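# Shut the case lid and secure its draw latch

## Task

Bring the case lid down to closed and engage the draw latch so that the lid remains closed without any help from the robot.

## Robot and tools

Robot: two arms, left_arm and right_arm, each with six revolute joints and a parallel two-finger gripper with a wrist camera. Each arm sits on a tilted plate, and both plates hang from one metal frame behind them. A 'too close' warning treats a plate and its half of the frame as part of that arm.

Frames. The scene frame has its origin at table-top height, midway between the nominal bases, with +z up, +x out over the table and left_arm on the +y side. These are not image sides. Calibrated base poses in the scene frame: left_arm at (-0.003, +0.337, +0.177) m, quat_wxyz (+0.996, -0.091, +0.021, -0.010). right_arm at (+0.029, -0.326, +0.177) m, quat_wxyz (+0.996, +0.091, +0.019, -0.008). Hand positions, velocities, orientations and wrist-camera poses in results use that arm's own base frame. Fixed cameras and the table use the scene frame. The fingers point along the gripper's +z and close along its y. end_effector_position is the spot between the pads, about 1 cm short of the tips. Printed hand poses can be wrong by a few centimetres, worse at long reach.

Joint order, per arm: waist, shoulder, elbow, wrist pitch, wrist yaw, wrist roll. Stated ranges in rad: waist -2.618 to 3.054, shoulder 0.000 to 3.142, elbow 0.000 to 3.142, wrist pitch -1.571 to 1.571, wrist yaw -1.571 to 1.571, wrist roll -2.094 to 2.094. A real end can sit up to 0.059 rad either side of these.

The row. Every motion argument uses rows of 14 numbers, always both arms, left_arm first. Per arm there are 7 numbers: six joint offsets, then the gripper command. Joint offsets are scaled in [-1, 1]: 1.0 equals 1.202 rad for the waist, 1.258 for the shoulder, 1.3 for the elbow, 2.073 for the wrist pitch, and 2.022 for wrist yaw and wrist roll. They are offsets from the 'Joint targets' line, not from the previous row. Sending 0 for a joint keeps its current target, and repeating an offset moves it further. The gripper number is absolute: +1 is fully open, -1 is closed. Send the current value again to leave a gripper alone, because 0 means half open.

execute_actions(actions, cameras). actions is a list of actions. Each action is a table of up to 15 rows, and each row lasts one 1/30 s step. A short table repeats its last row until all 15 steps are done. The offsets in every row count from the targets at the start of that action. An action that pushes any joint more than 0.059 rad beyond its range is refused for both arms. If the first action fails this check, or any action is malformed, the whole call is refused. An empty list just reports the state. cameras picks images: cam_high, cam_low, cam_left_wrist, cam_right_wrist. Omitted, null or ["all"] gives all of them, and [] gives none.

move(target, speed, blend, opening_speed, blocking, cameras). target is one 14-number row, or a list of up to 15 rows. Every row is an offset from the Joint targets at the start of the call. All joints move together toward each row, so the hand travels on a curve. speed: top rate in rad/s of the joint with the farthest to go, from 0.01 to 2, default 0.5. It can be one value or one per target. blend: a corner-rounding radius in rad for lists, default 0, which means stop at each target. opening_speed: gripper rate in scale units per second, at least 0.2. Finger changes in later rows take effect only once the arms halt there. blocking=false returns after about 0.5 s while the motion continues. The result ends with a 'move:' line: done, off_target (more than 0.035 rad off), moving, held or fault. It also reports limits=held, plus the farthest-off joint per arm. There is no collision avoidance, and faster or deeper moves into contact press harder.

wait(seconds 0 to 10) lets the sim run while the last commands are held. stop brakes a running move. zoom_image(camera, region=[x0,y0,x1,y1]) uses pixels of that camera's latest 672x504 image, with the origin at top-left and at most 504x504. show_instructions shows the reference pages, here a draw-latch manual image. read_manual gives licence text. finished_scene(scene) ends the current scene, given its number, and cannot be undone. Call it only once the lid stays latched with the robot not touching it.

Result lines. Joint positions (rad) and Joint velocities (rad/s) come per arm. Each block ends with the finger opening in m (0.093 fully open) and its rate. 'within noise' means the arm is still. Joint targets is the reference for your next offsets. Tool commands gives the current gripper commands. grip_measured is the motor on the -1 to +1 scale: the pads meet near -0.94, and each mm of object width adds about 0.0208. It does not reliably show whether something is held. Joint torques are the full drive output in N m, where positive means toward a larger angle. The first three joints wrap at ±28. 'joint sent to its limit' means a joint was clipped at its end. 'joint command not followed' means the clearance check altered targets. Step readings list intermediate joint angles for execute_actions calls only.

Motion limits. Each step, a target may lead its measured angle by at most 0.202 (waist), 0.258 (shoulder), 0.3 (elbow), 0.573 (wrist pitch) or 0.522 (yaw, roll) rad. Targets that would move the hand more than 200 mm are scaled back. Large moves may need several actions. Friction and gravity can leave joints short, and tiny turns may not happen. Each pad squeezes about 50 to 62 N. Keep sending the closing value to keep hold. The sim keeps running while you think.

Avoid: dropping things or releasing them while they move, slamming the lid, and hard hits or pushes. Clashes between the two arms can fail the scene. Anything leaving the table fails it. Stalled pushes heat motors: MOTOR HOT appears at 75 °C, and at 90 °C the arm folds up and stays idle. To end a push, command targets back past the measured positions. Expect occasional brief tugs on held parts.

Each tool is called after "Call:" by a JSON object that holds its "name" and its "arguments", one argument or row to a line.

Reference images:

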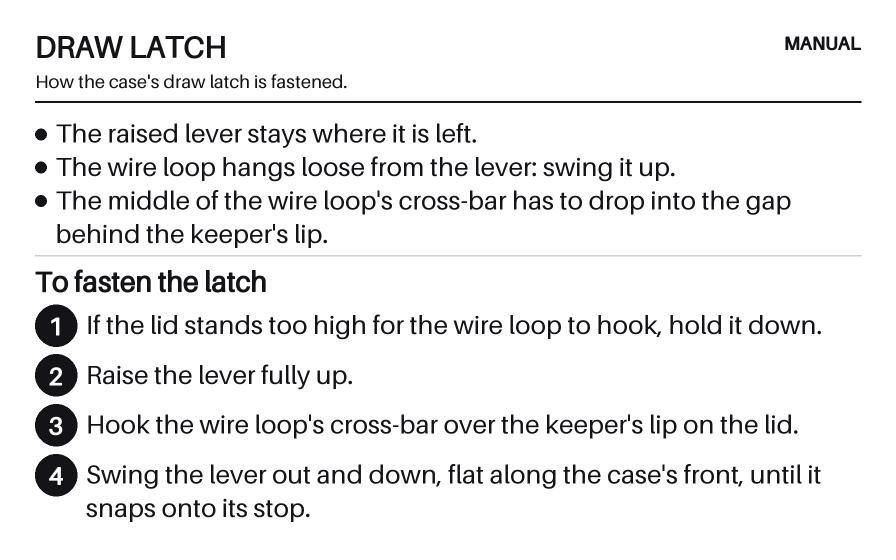

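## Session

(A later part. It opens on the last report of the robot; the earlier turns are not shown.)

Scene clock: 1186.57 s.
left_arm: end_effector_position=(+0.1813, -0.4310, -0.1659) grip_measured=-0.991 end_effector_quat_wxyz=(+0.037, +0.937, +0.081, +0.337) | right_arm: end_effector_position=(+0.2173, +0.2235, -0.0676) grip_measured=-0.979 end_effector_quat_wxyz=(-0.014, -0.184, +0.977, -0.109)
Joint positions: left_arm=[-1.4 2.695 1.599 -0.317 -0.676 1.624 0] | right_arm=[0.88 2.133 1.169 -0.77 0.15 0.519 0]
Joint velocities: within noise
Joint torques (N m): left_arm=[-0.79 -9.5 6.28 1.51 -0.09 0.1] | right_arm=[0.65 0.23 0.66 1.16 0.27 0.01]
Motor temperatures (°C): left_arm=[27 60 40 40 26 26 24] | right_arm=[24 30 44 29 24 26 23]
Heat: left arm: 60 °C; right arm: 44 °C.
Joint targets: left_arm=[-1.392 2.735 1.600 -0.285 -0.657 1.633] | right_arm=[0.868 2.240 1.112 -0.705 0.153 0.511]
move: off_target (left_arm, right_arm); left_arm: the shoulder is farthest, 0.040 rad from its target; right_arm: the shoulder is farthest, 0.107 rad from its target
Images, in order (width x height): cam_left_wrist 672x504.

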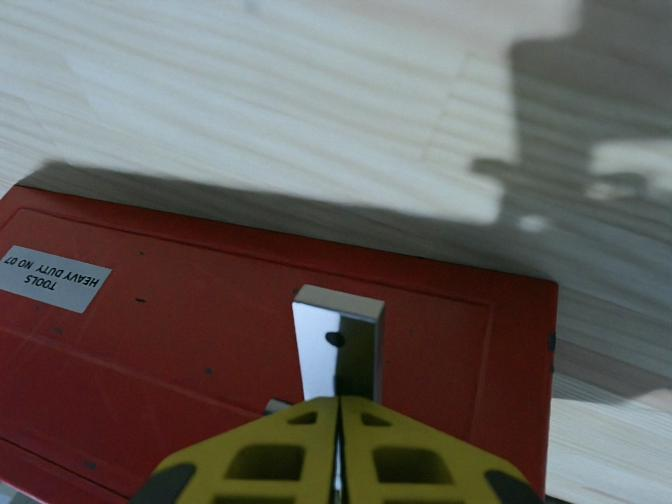

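Call:
{"name": "move", "arguments": {
  "target": [0.0166,0.0755,0.0015,0.0458,0.0183,0.0059,-1,0,0,0,0,0,0,-1],
  "speed": 0.15,
  "cameras": ["cam_left_wrist","cam_right_wrist"]
}}

Scene clock: 1191.00 s.
left_arm: end_effector_position=(+0.1851, -0.4364, -0.1881) grip_measured=-0.991 end_effector_quat_wxyz=(+0.062, +0.931, +0.087, +0.349) | right_arm: end_effector_position=(+0.2173, +0.2235, -0.0676) grip_measured=-0.979 end_effector_quat_wxyz=(-0.014, -0.184, +0.977, -0.109)
Joint positions: left_arm=[-1.399 2.762 1.599 -0.189 -0.696 1.636 0] | right_arm=[0.88 2.133 1.169 -0.77 0.15 0.519 0]
Joint velocities: within noise
Joint torques (N m): left_arm=[0.91 -7.19 6.3 1.2 0.47 0.09] | right_arm=[0.65 0.23 0.68 1.17 0.28 0.01]
Motor temperatures (°C): left_arm=[27 60 40 39 26 26 24] | right_arm=[24 30 44 29 24 26 23]
Heat: left arm: 60 °C; right arm: 44 °C.
Joint targets: left_arm=[-1.372 2.830 1.602 -0.190 -0.619 1.645] | right_arm=[0.868 2.240 1.112 -0.705 0.153 0.511]
move: off_target (left_arm, right_arm); left_arm: the wrist yaw is farthest, 0.076 rad from its target; right_arm: the shoulder is farthest, 0.107 rad from its target
Images, in order (width x height): cam_left_wrist 672x504, cam_right_wrist 672x504.

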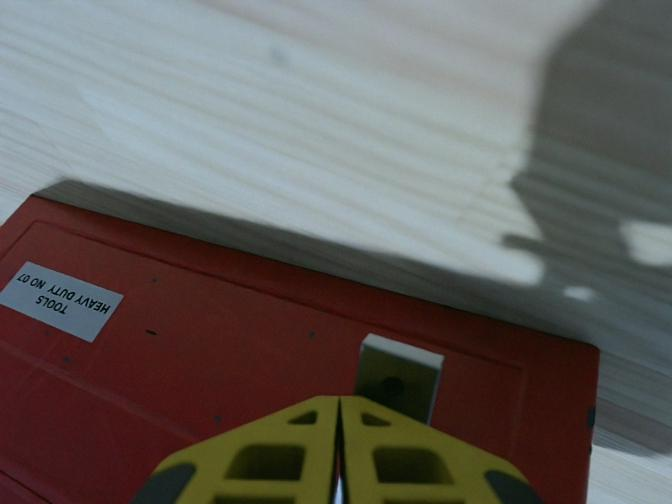

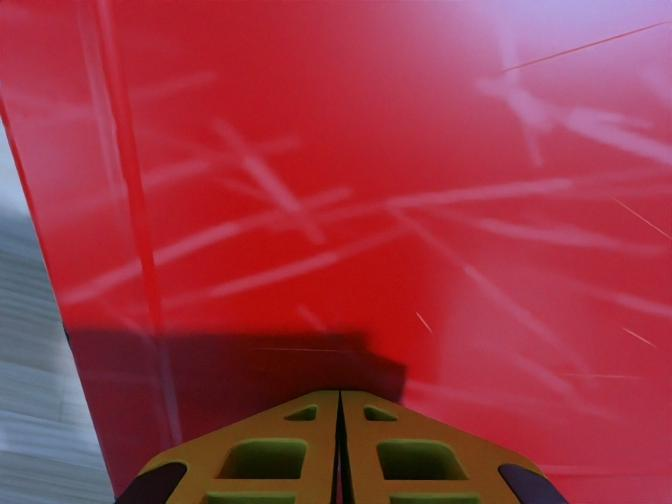

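Call:
{"name": "move", "arguments": {
  "target": [
    [-0.01,-0.12,0,-0.06,-0.01,0,-1,0,0,0,0,0,0,-1],
    [-0.023,-0.1828,-0.0108,-0.0888,-0.0237,-0.0059,-0.67,0,0,0,0,0,0,-1],
    [-0.0166,-0.0755,-0.0015,-0.0507,-0.0178,-0.0059,-0.67,0,0,0,0,0,0,-1]
  ],
  "speed": 0.15,
  "cameras": ["cam_left_wrist"]
}}

Scene clock: 1199.70 s.
left_arm: end_effector_position=(+0.1814, -0.4299, -0.1655) grip_measured=-0.671 end_effector_quat_wxyz=(+0.032, +0.938, +0.075, +0.336) | right_arm: end_effector_position=(+0.2173, +0.2235, -0.0676) grip_measured=-0.979 end_effector_quat_wxyz=(-0.014, -0.184, +0.977, -0.109)
Joint positions: left_arm=[-1.399 2.693 1.599 -0.324 -0.675 1.637 0.013] | right_arm=[0.88 2.133 1.169 -0.77 0.15 0.519 0]
Joint velocities: within noise
Joint torques (N m): left_arm=[-0.8 -9.35 6.28 1.45 -0.08 -0.05] | right_arm=[0.64 0.23 0.68 1.17 0.27 0]
Motor temperatures (°C): left_arm=[27 62 40 38 27 26 24] | right_arm=[24 30 43 29 24 26 23]
Heat: left arm: 62 °C; right arm: 43 °C.
Joint targets: left_arm=[-1.392 2.735 1.600 -0.295 -0.656 1.633] | right_arm=[0.868 2.240 1.112 -0.705 0.153 0.511]
move: off_target (left_arm, right_arm); target 2's new numbers were sent with left_arm's shoulder 0.061 rad from that target; left_arm: the shoulder is farthest, 0.042 rad from its target; right_arm: the shoulder is farthest, 0.107 rad from its target
Images, in order (width x height): cam_left_wrist 672x504.

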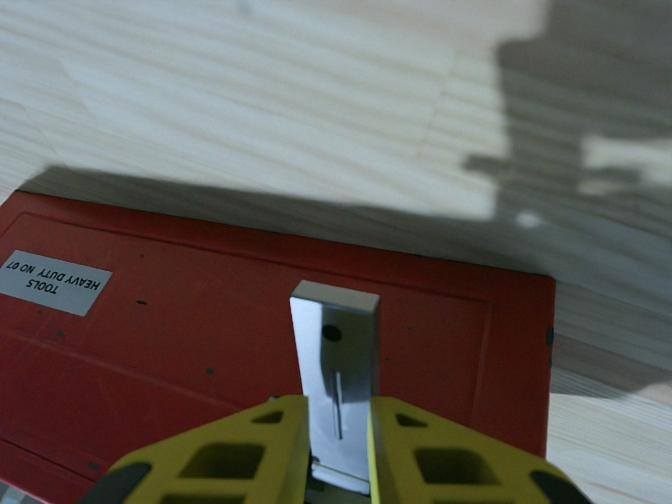

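Call:
{"name": "move", "arguments": {
  "target": [
    [-0.0208,-0.0795,0,-0.041,0,-0.0069,-0.67,0,0,0,0,0,0,-1],
    [-0.0116,0.0079,0.0069,-0.0058,0,-0.0069,-0.67,0,0,0,0,0,0,-1],
    [0.0058,0.0795,0.0085,0.0217,0.0104,0,-0.67,0,0,0,0,0,0,-1]
  ],
  "speed": 0.15,
  "cameras": ["cam_left_wrist","cam_right_wrist"]
}}

Scene clock: 1207.87 s.
left_arm: end_effector_position=(+0.1830, -0.4244, -0.1860) grip_measured=-0.671 end_effector_quat_wxyz=(+0.030, +0.929, +0.075, +0.361) | right_arm: end_effector_position=(+0.2173, +0.2235, -0.0676) grip_measured=-0.979 end_effector_quat_wxyz=(-0.014, -0.184, +0.977, -0.109)
Joint positions: left_arm=[-1.409 2.762 1.606 -0.267 -0.729 1.629 0.013] | right_arm=[0.88 2.133 1.169 -0.77 0.15 0.519 0]
Joint velocities: within noise
Joint torques (N m): left_arm=[0.65 -6.6 6.41 1.29 0.61 0.04] | right_arm=[0.64 0.23 0.68 1.16 0.27 0]
Motor temperatures (°C): left_arm=[27 62 40 37 26 26 24] | right_arm=[24 30 43 29 24 26 23]
Heat: left arm: 62 °C; right arm: 43 °C.
Joint targets: left_arm=[-1.385 2.835 1.611 -0.250 -0.634 1.633] | right_arm=[0.868 2.240 1.112 -0.705 0.153 0.511]
move: off_target (left_arm, right_arm); left_arm: the wrist yaw is farthest, 0.094 rad from its target; right_arm: the shoulder is farthest, 0.107 rad from its target
Images, in order (width x height): cam_left_wrist 672x504, cam_right_wrist 672x504.

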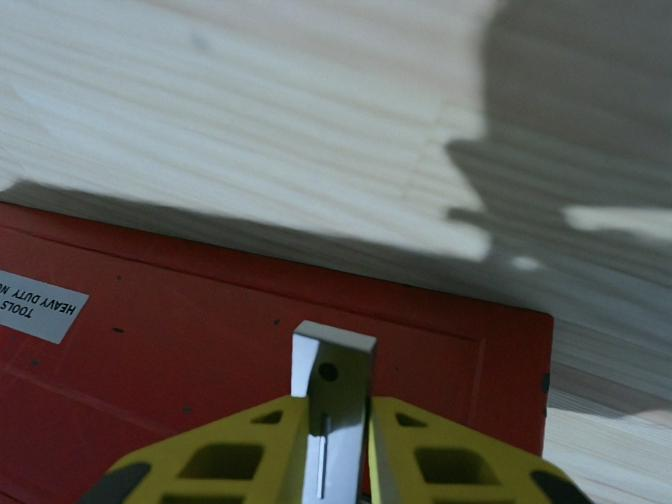

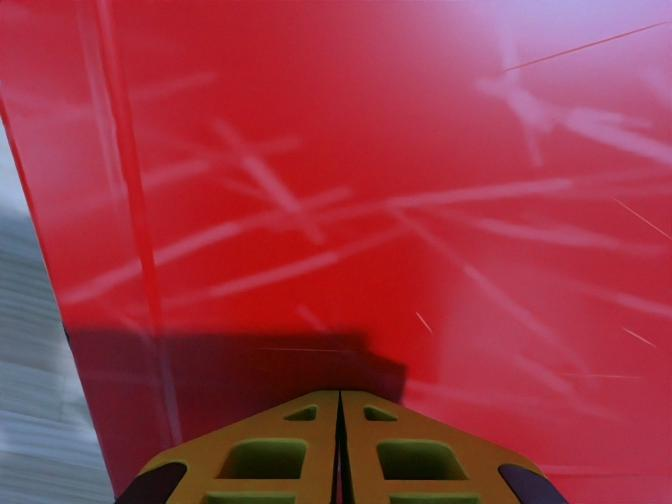

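Call:
{"name": "move", "arguments": {
  "target": [0.0458,0.0517,-0.0085,0.0145,0.0366,0.0183,-0.67,0,0,0,0,0,0,-1],
  "speed": 0.15,
  "cameras": ["cam_left_wrist","cam_right_wrist"]
}}

Scene clock: 1211.60 s.
left_arm: end_effector_position=(+0.1919, -0.4013, -0.2344) grip_measured=-0.670 end_effector_quat_wxyz=(+0.009, +0.949, +0.084, +0.304) | right_arm: end_effector_position=(+0.2173, +0.2235, -0.0676) grip_measured=-0.979 end_effector_quat_wxyz=(-0.014, -0.184, +0.977, -0.109)
Joint positions: left_arm=[-1.343 2.852 1.61 -0.209 -0.608 1.661 0.013] | right_arm=[0.88 2.133 1.169 -0.77 0.15 0.519 0]
Joint velocities: within noise
Joint torques (N m): left_arm=[-0.43 -8.88 4.45 0.9 0.23 0.09] | right_arm=[0.65 0.23 0.66 1.17 0.27 0]
Motor temperatures (°C): left_arm=[27 61 39 37 27 26 24] | right_arm=[24 30 43 29 24 26 23]
Heat: left arm: 61 °C; right arm: 43 °C.
Joint targets: left_arm=[-1.330 2.900 1.600 -0.220 -0.561 1.670] | right_arm=[0.868 2.240 1.112 -0.705 0.152 0.511]
move: off_target (left_arm, right_arm); left_arm: the shoulder is farthest, 0.048 rad from its target; right_arm: the shoulder is farthest, 0.107 rad from its target
Images, in order (width x height): cam_left_wrist 672x504, cam_right_wrist 672x504.

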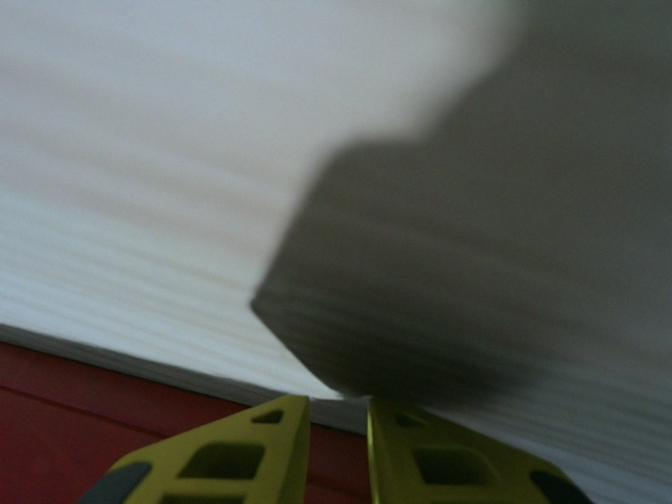

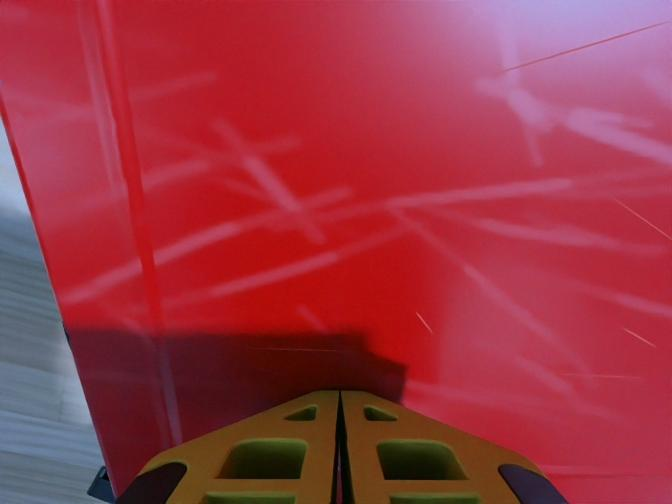

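Call:
{"name": "move", "arguments": {
  "target": [-0.02,-0.2,0,-0.06,-0.03,0,-0.67,0,0,0,0,0,0,-1],
  "speed": 0.25,
  "cameras": ["cam_left_wrist","cam_low"]
}}

Scene clock: 1215.73 s.
left_arm: end_effector_position=(+0.1961, -0.4228, -0.1733) grip_measured=-0.670 end_effector_quat_wxyz=(+0.022, +0.947, +0.086, +0.308) | right_arm: end_effector_position=(+0.2173, +0.2235, -0.0676) grip_measured=-0.979 end_effector_quat_wxyz=(-0.014, -0.184, +0.977, -0.109)
Joint positions: left_arm=[-1.346 2.701 1.61 -0.333 -0.612 1.661 0.013] | right_arm=[0.88 2.133 1.169 -0.77 0.15 0.519 0]
Joint velocities: within noise
Joint torques (N m): left_arm=[-2.28 -17.91 5.14 0.95 -0.32 0.11] | right_arm=[0.65 0.21 0.66 1.17 0.27 0.01]
Motor temperatures (°C): left_arm=[27 62 39 37 27 26 24] | right_arm=[24 30 43 29 24 26 23]
Heat: left arm: 62 °C; right arm: 43 °C.
Joint targets: left_arm=[-1.354 2.648 1.600 -0.345 -0.621 1.670] | right_arm=[0.868 2.240 1.112 -0.705 0.152 0.511]
move: off_target (left_arm, right_arm); left_arm: the shoulder is farthest, 0.053 rad from its target; right_arm: the shoulder is farthest, 0.107 rad from its target
Images, in order (width x height): cam_low 672x504, cam_left_wrist 672x504.

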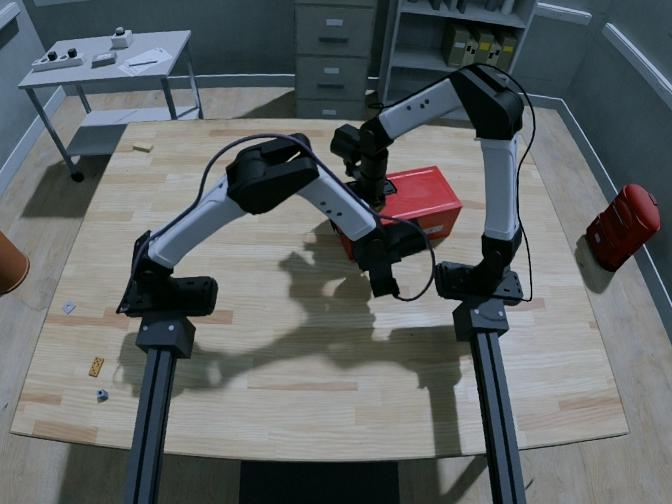

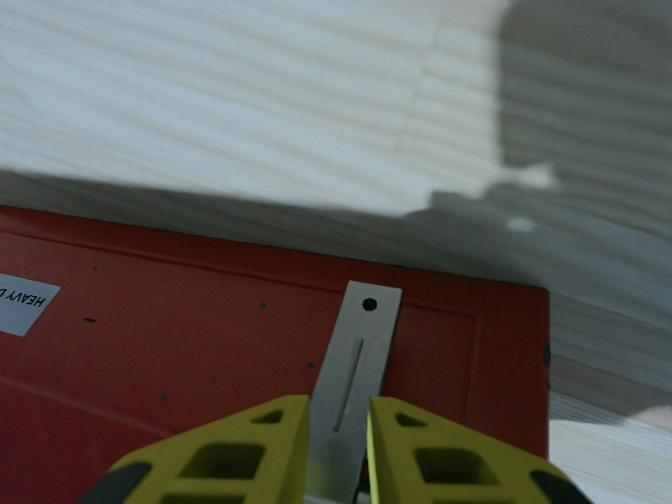

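Call:
{"name": "move", "arguments": {
  "target": [
    [-0.03,-0.15,0,0,0,0,-0.67,0,0,0,0,0,0,-1],
    [0.06,-0.6,-0.5,0.1,0.1,-0.3,-0.67,0,0,0,0,0,0,-1],
    [0.073,-1.0,-0.95,0.181,0.307,-0.826,-0.67,0,0,0,0,0,0,-1]
  ],
  "speed": [0.3,0.8,0.8],
  "blend": 0.03,
  "cameras": ["cam_left_wrist","cam_low"]
}}

Call:
{"name": "zoom_image", "arguments": {
  "camera": "cam_left_wrist",
  "region": [180, 100, 340, 260]
}}

Call:
{"name": "zoom_image", "arguments": {
  "camera": "cam_low",
  "region": [330, 190, 450, 290]
}}

Scene clock: 1223.37 s.
left_arm: end_effector_position=(+0.0834, -0.2663, -0.0144) grip_measured=-0.670 end_effector_quat_wxyz=(+0.217, +0.576, +0.773, -0.153) | right_arm: end_effector_position=(+0.2173, +0.2235, -0.0676) grip_measured=-0.979 end_effector_quat_wxyz=(-0.014, -0.184, +0.977, -0.109)
Joint positions: left_arm=[-1.273 1.413 0.376 0.004 -0.01 0.011 0.013] | right_arm=[0.88 2.133 1.169 -0.77 0.15 0.519 0]
Joint velocities: within noise
Joint torques (N m): left_arm=[-0.28 -5.45 5.96 2.21 0.14 -0.09] | right_arm=[0.65 0.23 0.66 1.17 0.27 0]
Motor temperatures (°C): left_arm=[27 65 39 37 27 26 24] | right_arm=[24 30 43 29 24 26 23]
Heat: left arm: 65 °C; right arm: 43 °C.
Joint targets: left_arm=[-1.266 1.390 0.365 0.031 -0.001 0.000] | right_arm=[0.868 2.240 1.112 -0.705 0.152 0.511]
move: off_target (right_arm); right_arm: the shoulder is farthest, 0.107 rad from its target
Images, in order (width x height): cam_low 672x504, cam_left_wrist 672x504.

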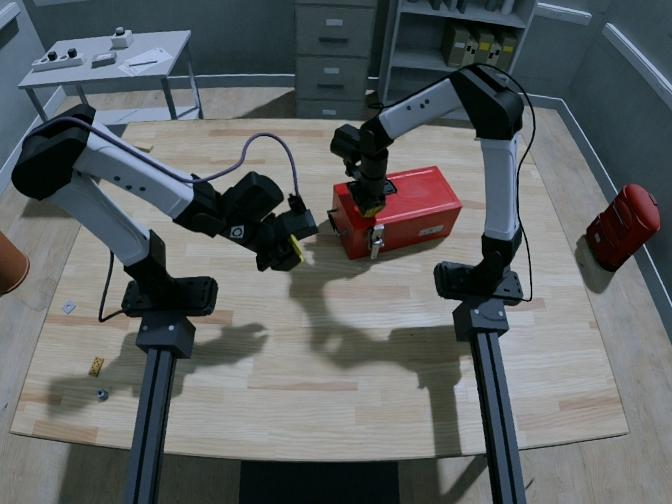

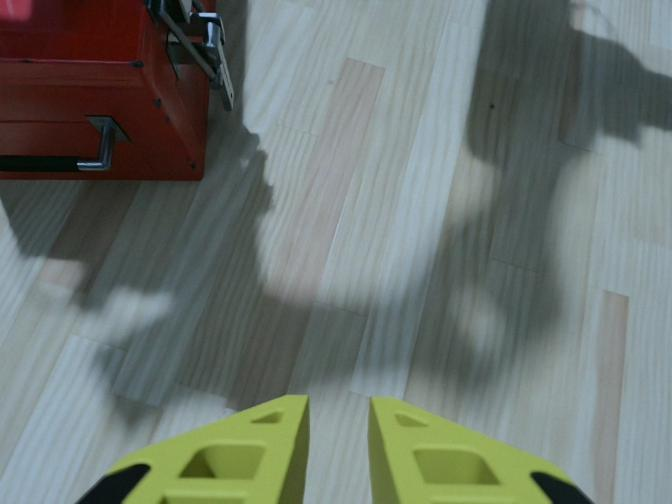

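Scaled by 3.150 from the camera's 672x504 image, which has a finer 960x720 frame.

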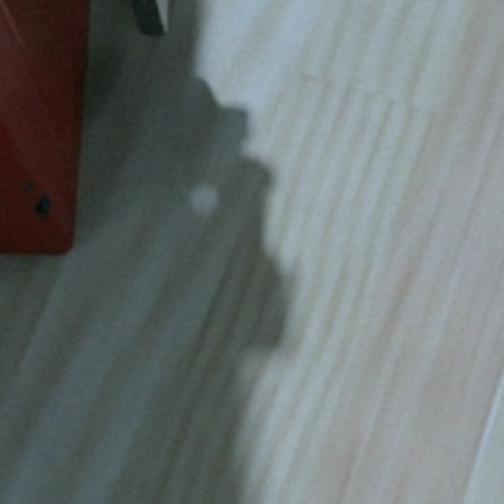

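Scaled by 4.200 from the camera's 672x504 image, which has a finer 960x720 frame.

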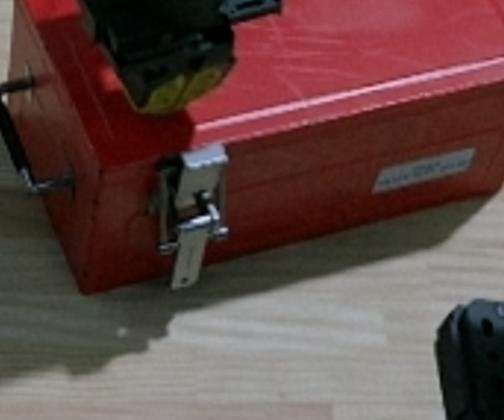

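Call:
{"name": "move", "arguments": {
  "target": [0,-0.186,0,0,0,0,-0.67,0,0,0,0,0,0,-1],
  "speed": 0.5,
  "cameras": ["cam_left_wrist"]
}}

Call:
{"name": "zoom_image", "arguments": {
  "camera": "cam_left_wrist",
  "region": [180, 120, 300, 240]
}}

Scene clock: 1227.03 s.
left_arm: end_effector_position=(+0.0904, -0.2895, +0.0530) grip_measured=-0.670 end_effector_quat_wxyz=(+0.312, +0.551, +0.741, -0.223) | right_arm: end_effector_position=(+0.2173, +0.2235, -0.0676) grip_measured=-0.979 end_effector_quat_wxyz=(-0.014, -0.184, +0.977, -0.109)
Joint positions: left_arm=[-1.273 1.169 0.376 0.01 -0.009 0.01 0.013] | right_arm=[0.88 2.133 1.169 -0.77 0.15 0.519 0]
Joint velocities: within noise
Joint torques (N m): left_arm=[-0.17 -3.36 6.98 2.44 0.14 -0.08] | right_arm=[0.64 0.23 0.66 1.17 0.27 0]
Motor temperatures (°C): left_arm=[27 63 39 38 26 26 24] | right_arm=[24 30 43 29 24 26 23]
Heat: left arm: 63 °C; right arm: 43 °C.
Joint targets: left_arm=[-1.266 1.157 0.365 0.030 -0.001 0.000] | right_arm=[0.868 2.240 1.112 -0.705 0.152 0.511]
move: off_target (right_arm); right_arm: the shoulder is farthest, 0.107 rad from its target
Images, in order (width x height): cam_left_wrist 672x504.

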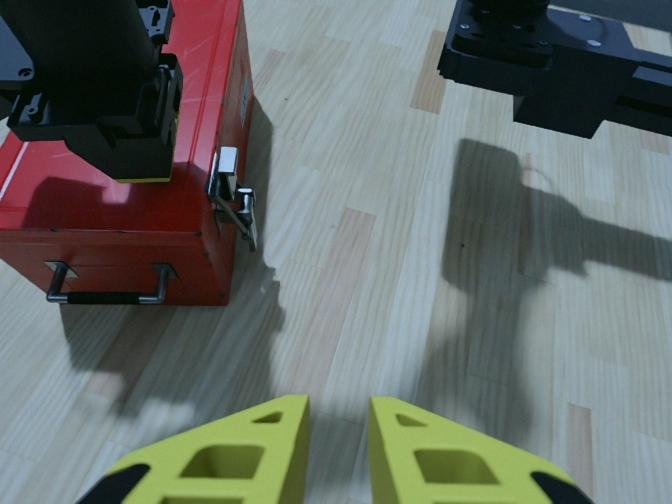

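Scaled by 4.200 from the camera's 672x504 image, which has a finer 960x720 frame.

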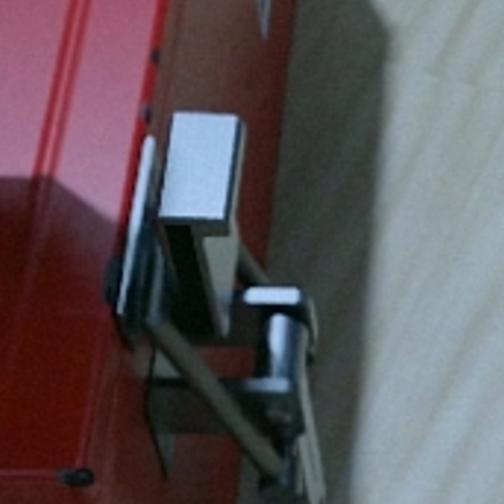

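Call:
{"name": "move", "arguments": {
  "target": [
    [0,0,0,0,0,0,-0.67,0,-0.08,0,0,0,0,-1],
    [0,0,0,0,0,0,-0.67,0,-0.25,0,0,0,0,-1],
    [0,0,0,0,0,0,-0.67,-0.9,-0.5,0.05,0,0,0,-1]
  ],
  "speed": [0.15,0.4,1.0],
  "cameras": ["cam_left_wrist","cam_low","cam_high"]
}}

Call:
{"name": "zoom_image", "arguments": {
  "camera": "cam_left_wrist",
  "region": [180, 120, 300, 260]
}}

Call:
{"name": "zoom_image", "arguments": {
  "camera": "cam_low",
  "region": [330, 190, 450, 290]
}}

Scene clock: 1233.53 s.
left_arm: end_effector_position=(+0.0904, -0.2895, +0.0530) grip_measured=-0.670 end_effector_quat_wxyz=(+0.312, +0.551, +0.741, -0.223) | right_arm: end_effector_position=(+0.3575, -0.1047, +0.0951) grip_measured=-0.979 end_effector_quat_wxyz=(+0.201, +0.365, +0.908, -0.044)
Joint positions: left_arm=[-1.273 1.169 0.376 0.01 -0.009 0.01 0.013] | right_arm=[-0.217 1.63 1.153 -0.706 0.151 0.519 0]
Joint velocities: within noise
Joint torques (N m): left_arm=[-0.18 -3.37 6.95 2.44 0.14 -0.08] | right_arm=[1.55 -10.96 8.12 1.27 0.22 0]
Motor temperatures (°C): left_arm=[27 59 39 40 26 26 24] | right_arm=[24 31 43 29 24 26 23]
Heat: left arm: 59 °C; right arm: 43 °C.
Joint targets: left_arm=[-1.266 1.157 0.365 0.030 -0.001 0.000] | right_arm=[-0.214 1.611 1.177 -0.705 0.152 0.511]
move: done
Images, in order (width x height): cam_high 672x504, cam_low 672x504, cam_left_wrist 672x504.

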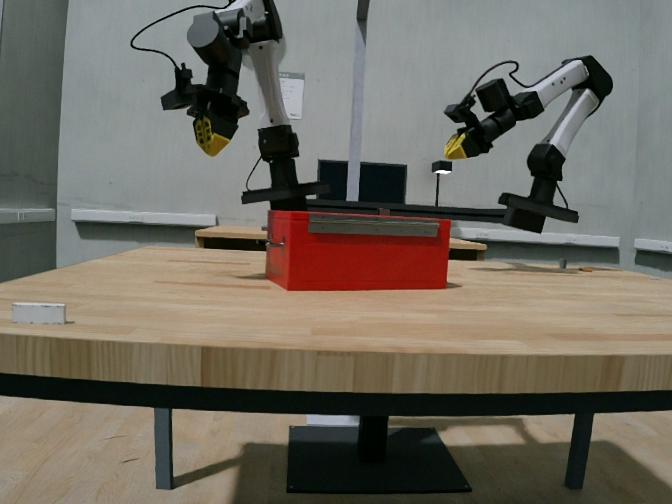

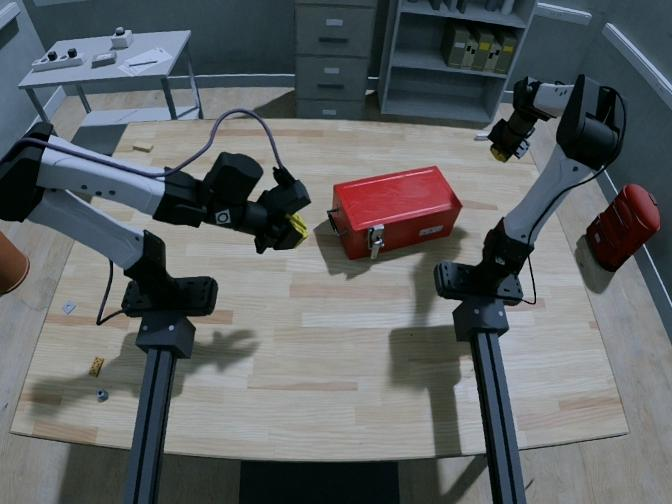

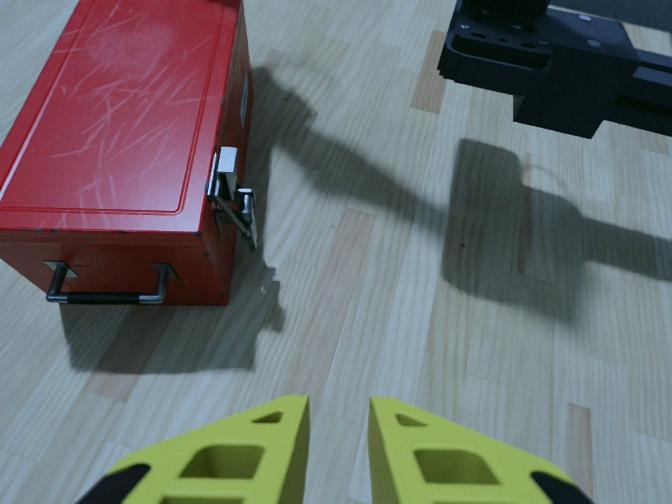

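Scaled by 3.600 from the camera's 672x504 image, which has a finer 960x720 frame.

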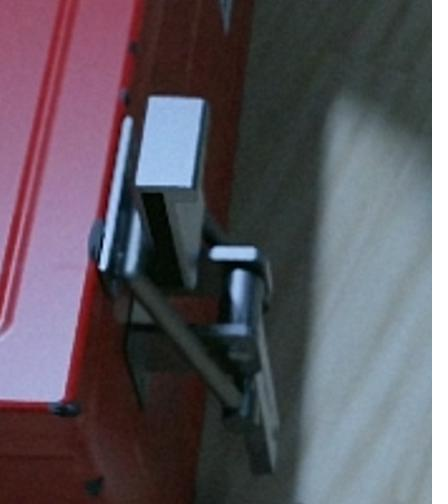

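Scaled by 4.200 from the camera's 672x504 image, which has a finer 960x720 frame.

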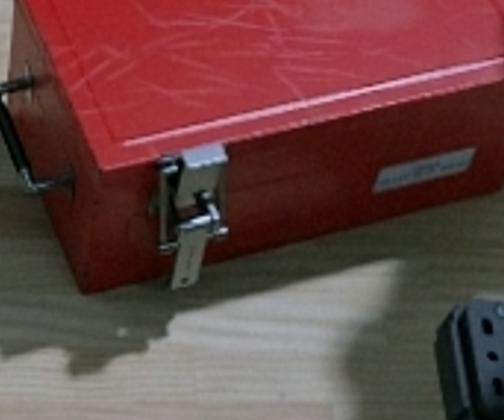

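Call:
{"name": "move", "arguments": {
  "target": [-0.1414,0.829,0.9962,-0.1495,-0.3333,0.7898,-1,0,0,0,0,0,0,-1],
  "speed": 0.9,
  "cameras": []
}}

Call:
{"name": "move", "arguments": {
  "target": [0,0.4865,0,0,0,0,-1,0,0,0,0,0,0,-1],
  "speed": 0.4,
  "cameras": ["cam_left_wrist"]
}}

Scene clock: 1245.43 s.
left_arm: end_effector_position=(+0.1794, -0.5277, +0.0918) grip_measured=-0.991 end_effector_quat_wxyz=(+0.310, +0.875, +0.170, +0.330) | right_arm: end_effector_position=(+0.3575, -0.1047, +0.0951) grip_measured=-0.979 end_effector_quat_wxyz=(+0.201, +0.365, +0.908, -0.044)
Joint positions: left_arm=[-1.431 2.186 1.613 -0.274 -0.665 1.586 0] | right_arm=[-0.217 1.63 1.153 -0.706 0.151 0.519 0]
Joint velocities: within noise
Joint torques (N m): left_arm=[-1.83 -10.21 12.77 1.92 -0.24 0.09] | right_arm=[1.66 -10.96 8.1 1.27 0.23 0]
Motor temperatures (°C): left_arm=[27 56 40 41 26 26 24] | right_arm=[24 33 47 29 24 26 23]
Heat: left arm: 56 °C; right arm: 47 °C.
Joint targets: left_arm=[-1.436 2.200 1.660 -0.279 -0.674 1.597] | right_arm=[-0.214 1.611 1.177 -0.705 0.152 0.511]
move: off_target (left_arm); left_arm: the elbow is farthest, 0.047 rad from its target
No camera images: "cameras" was empty.

Scene clock: 1247.37 s.
left_arm: end_effector_position=(+0.1650, -0.4234, -0.2074) grip_measured=-0.991 end_effector_quat_wxyz=(+0.028, +0.940, +0.077, +0.330) | right_arm: end_effector_position=(+0.3575, -0.1047, +0.0951) grip_measured=-0.979 end_effector_quat_wxyz=(+0.201, +0.365, +0.908, -0.044)
Joint positions: left_arm=[-1.431 2.805 1.629 -0.281 -0.667 1.587 0] | right_arm=[-0.217 1.63 1.153 -0.706 0.151 0.519 0]
Joint velocities: within noise
Joint torques (N m): left_arm=[-1.83 -12.74 8.77 1.04 -0.34 0.11] | right_arm=[1.68 -10.96 8.1 1.27 0.23 0]
Motor temperatures (°C): left_arm=[27 56 40 40 26 26 24] | right_arm=[24 34 47 29 24 26 23]
Heat: left arm: 56 °C; right arm: 47 °C.
Joint targets: left_arm=[-1.436 2.812 1.660 -0.279 -0.674 1.597] | right_arm=[-0.214 1.611 1.177 -0.705 0.152 0.511]
move: done
Images, in order (width x height): cam_left_wrist 672x504.

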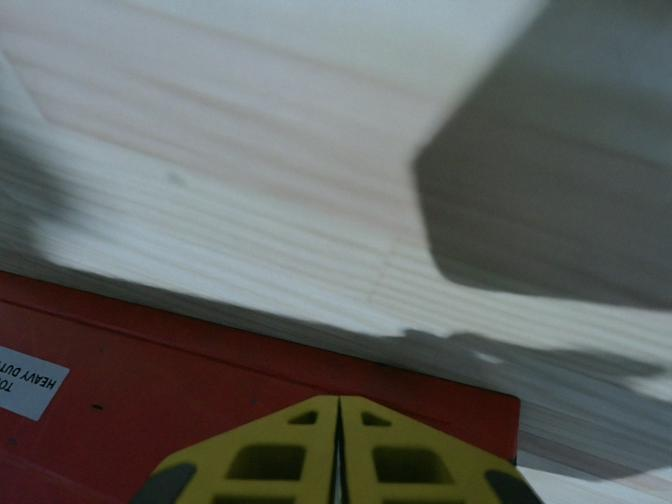

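Call:
{"name": "move", "arguments": {
  "target": [0.0882,-0.0215,-0.0769,0.0555,0.0198,0.0509,-1,0,0,0,0,0,0,-1],
  "speed": 0.12,
  "cameras": ["cam_left_wrist","cam_low"]
}}

Scene clock: 1251.33 s.
left_arm: end_effector_position=(+0.2008, -0.4021, -0.2173) grip_measured=-0.991 end_effector_quat_wxyz=(+0.015, +0.943, +0.080, +0.322) | right_arm: end_effector_position=(+0.3575, -0.1047, +0.0951) grip_measured=-0.979 end_effector_quat_wxyz=(+0.201, +0.365, +0.908, -0.044)
Joint positions: left_arm=[-1.334 2.805 1.571 -0.186 -0.642 1.689 0] | right_arm=[-0.217 1.63 1.153 -0.706 0.151 0.519 0]
Joint velocities: within noise
Joint torques (N m): left_arm=[-1.21 -14.93 4.44 1.33 -0.17 0.12] | right_arm=[1.66 -10.97 8.12 1.27 0.23 0]
Motor temperatures (°C): left_arm=[27 58 40 39 26 26 24] | right_arm=[24 35 48 29 24 26 23]
Heat: left arm: 58 °C; right arm: 48 °C.
Joint targets: left_arm=[-1.330 2.784 1.560 -0.164 -0.634 1.700] | right_arm=[-0.214 1.611 1.177 -0.705 0.152 0.511]
move: done
Images, in order (width x height): cam_low 672x504, cam_left_wrist 672x504.

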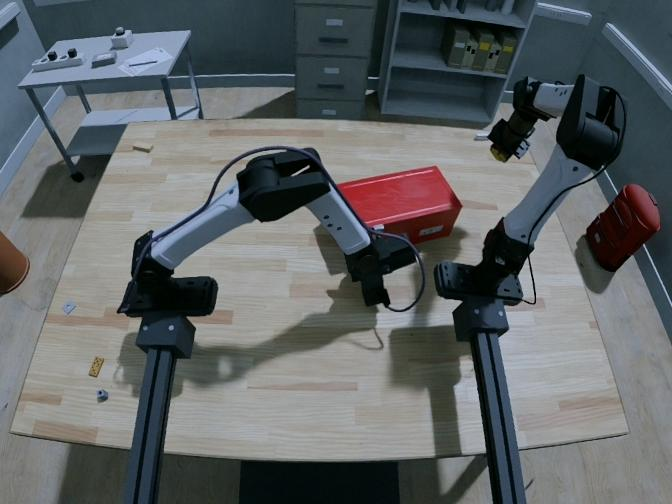

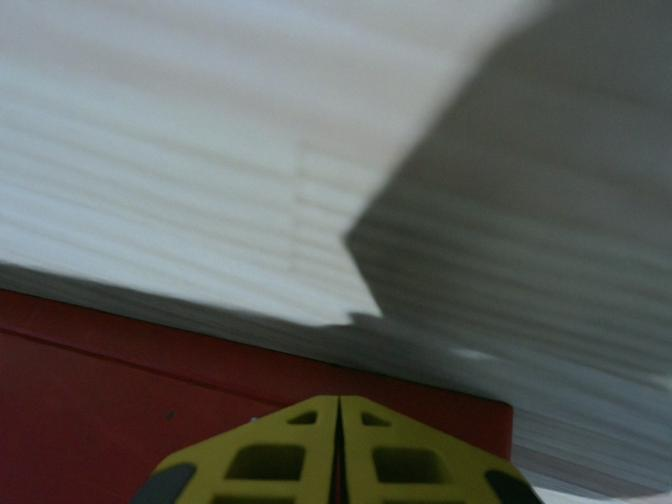

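Call:
{"name": "move", "arguments": {
  "target": [
    [-0.03,-0.06,0,0,0,0,-1,0,0,0,0,0,0,-1],
    [0.01,-0.06,0.01,0,0.01,0,-1,0,0,0,0,0,0,-1]
  ],
  "speed": 0.12,
  "cameras": ["cam_left_wrist","cam_low"]
}}

Scene clock: 1255.67 s.
left_arm: end_effector_position=(+0.2036, -0.4153, -0.2027) grip_measured=-0.991 end_effector_quat_wxyz=(+0.036, +0.944, +0.088, +0.315) | right_arm: end_effector_position=(+0.3575, -0.1047, +0.0951) grip_measured=-0.979 end_effector_quat_wxyz=(+0.201, +0.365, +0.908, -0.044)
Joint positions: left_arm=[-1.328 2.766 1.571 -0.181 -0.619 1.69 0] | right_arm=[-0.217 1.63 1.153 -0.706 0.151 0.519 0]
Joint velocities: within noise
Joint torques (N m): left_arm=[-0.76 -18.29 5.98 1.36 -0.19 0.11] | right_arm=[1.66 -10.96 8.1 1.27 0.23 0]
Motor temperatures (°C): left_arm=[27 61 40 39 26 26 24] | right_arm=[24 35 49 29 24 26 23]
Heat: left arm: 61 °C; right arm: 49 °C.
Joint targets: left_arm=[-1.318 2.709 1.573 -0.164 -0.614 1.700] | right_arm=[-0.214 1.611 1.177 -0.705 0.152 0.511]
move: off_target (left_arm); left_arm: the shoulder is farthest, 0.057 rad from its target
Images, in order (width x height): cam_low 672x504, cam_left_wrist 672x504.

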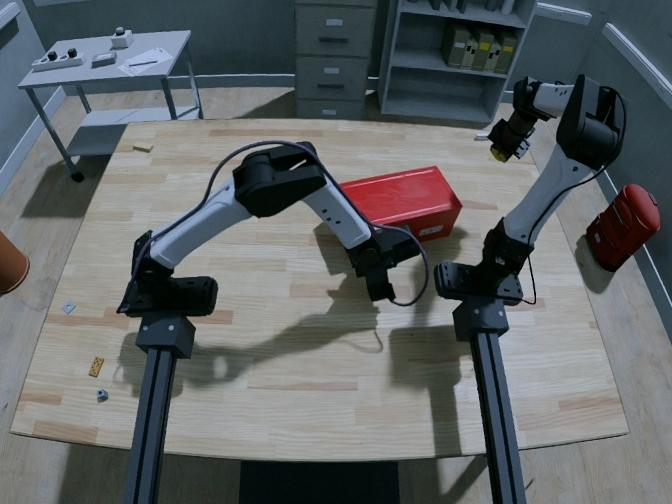

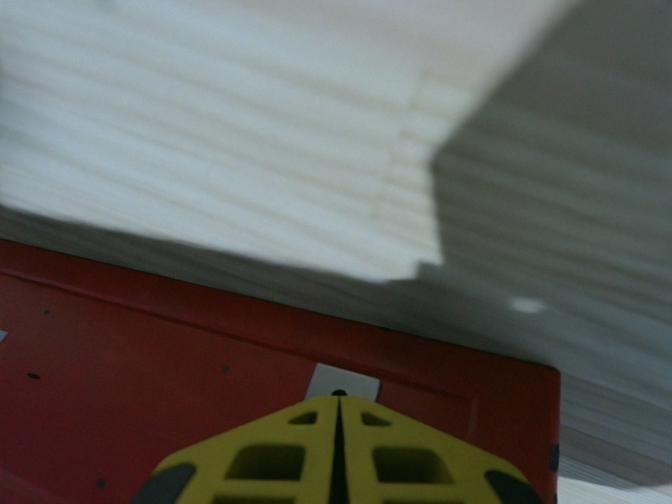

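Call:
{"name": "move", "arguments": {
  "target": [0.0374,-0.0087,-0.0177,0.0178,0.0035,0.0173,-1,0,0,0,0,0,0,-1],
  "speed": 0.12,
  "cameras": ["cam_left_wrist"]
}}

Scene clock: 1259.77 s.
left_arm: end_effector_position=(+0.2074, -0.4146, -0.2045) grip_measured=-0.991 end_effector_quat_wxyz=(+0.039, +0.951, +0.084, +0.294) | right_arm: end_effector_position=(+0.3575, -0.1047, +0.0951) grip_measured=-0.979 end_effector_quat_wxyz=(+0.201, +0.365, +0.908, -0.044)
Joint positions: left_arm=[-1.304 2.756 1.56 -0.167 -0.57 1.722 0] | right_arm=[-0.217 1.63 1.153 -0.706 0.151 0.519 0]
Joint velocities: within noise
Joint torques (N m): left_arm=[1.06 -18.36 4.74 1.67 -0.56 0.14] | right_arm=[1.66 -10.96 8.12 1.27 0.23 0]
Motor temperatures (°C): left_arm=[27 65 40 38 26 26 24] | right_arm=[24 36 49 29 24 26 23]
Heat: left arm: 65 °C; right arm: 49 °C.
Joint targets: left_arm=[-1.273 2.698 1.550 -0.127 -0.607 1.735] | right_arm=[-0.214 1.611 1.177 -0.705 0.152 0.511]
move: off_target (left_arm); left_arm: the shoulder is farthest, 0.058 rad from its target
Images, in order (width x height): cam_left_wrist 672x504.

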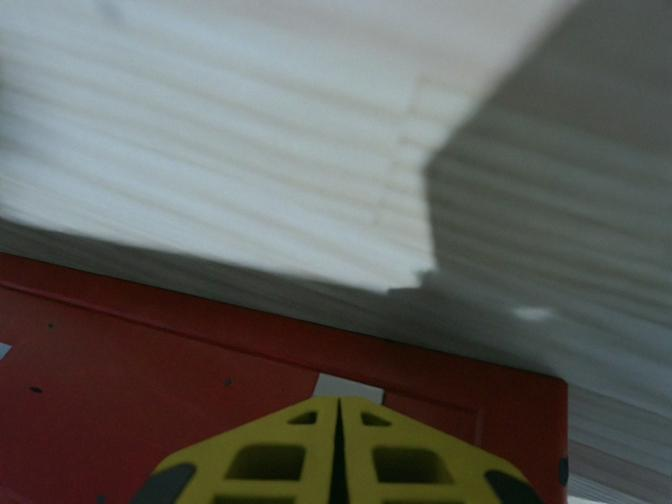

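Call:
{"name": "move", "arguments": {
  "target": [
    [-0.12,0,0,0,0,-0.04,-1,0,0,0,0,0,0,-1],
    [-0.12,-0.5,-0.2,0,0,-0.1,-1,0,0,0,0,0,0,-1],
    [-0.02,-0.9,-0.6,0,0.2,-0.5,-1,0,0,0,0,0,0,-1]
  ],
  "speed": [0.2,0.7,0.9],
  "cameras": ["cam_left_wrist","cam_low","cam_high"]
}}

Call:
{"name": "zoom_image", "arguments": {
  "camera": "cam_low",
  "region": [330, 160, 470, 290]
}}

Scene clock: 1266.87 s.
left_arm: end_effector_position=(+0.1338, -0.3550, +0.0470) grip_measured=-0.991 end_effector_quat_wxyz=(+0.320, +0.790, +0.523, +0.011) | right_arm: end_effector_position=(+0.3575, -0.1047, +0.0951) grip_measured=-0.979 end_effector_quat_wxyz=(+0.201, +0.365, +0.908, -0.044)
Joint positions: left_arm=[-1.304 1.595 0.783 -0.136 -0.212 0.736 0] | right_arm=[-0.217 1.63 1.153 -0.706 0.151 0.519 0]
Joint velocities: within noise
Joint torques (N m): left_arm=[-0.51 -8.38 6.45 2.1 0.09 -0.16] | right_arm=[1.66 -10.97 8.1 1.27 0.23 0]
Motor temperatures (°C): left_arm=[27 71 39 38 27 26 24] | right_arm=[24 36 50 29 24 26 23]
Heat: left arm: 71 °C; right arm: 50 °C.
Joint targets: left_arm=[-1.297 1.566 0.770 -0.128 -0.203 0.724] | right_arm=[-0.214 1.611 1.177 -0.705 0.152 0.511]
move: done
Images, in order (width x height): cam_high 672x504, cam_low 672x504, cam_left_wrist 672x504.

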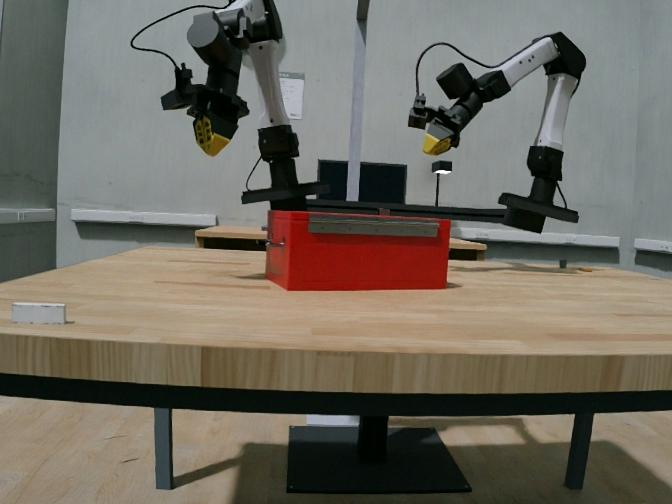

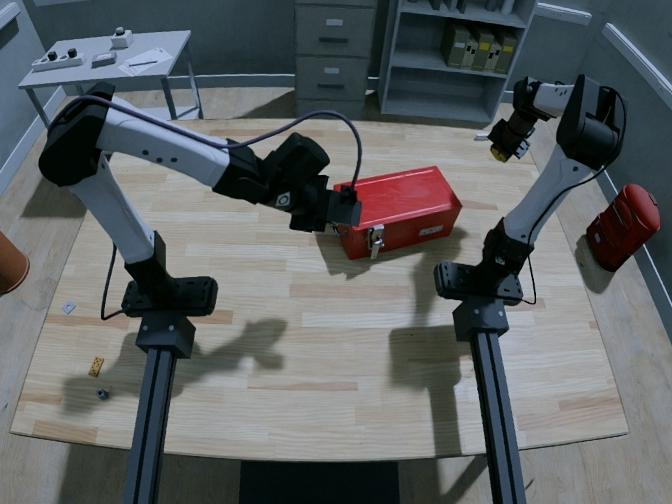

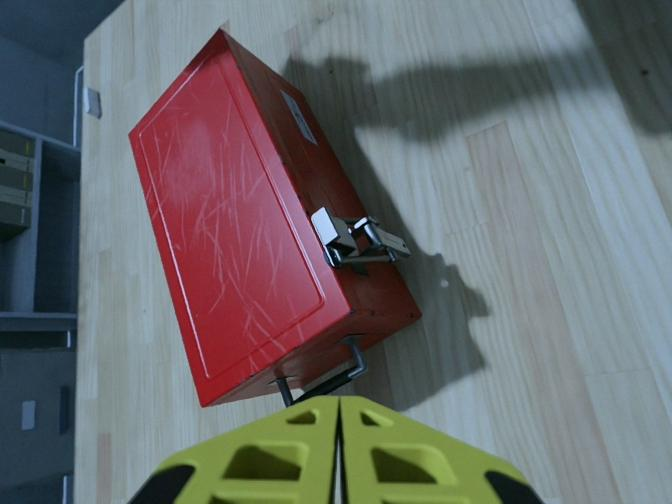

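Scaled by 3.600 from the camera's 672x504 image, which has a finer 960x720 frame.

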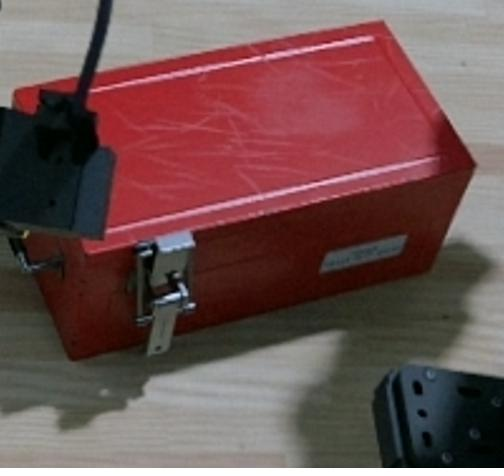

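Latched. Check once more up close.

Call:
{"name": "zoom_image", "arguments": {
  "camera": "cam_left_wrist",
  "region": [290, 180, 440, 330]
}}

Scaled by 3.360 from the camera's 672x504 image, which has a finer 960x720 frame.

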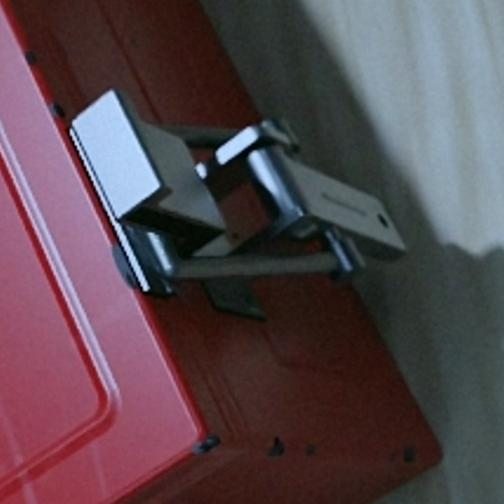

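Call:
{"name": "finished_scene", "arguments": {
  "scene": 1
}}

The scene is finished: the task was done.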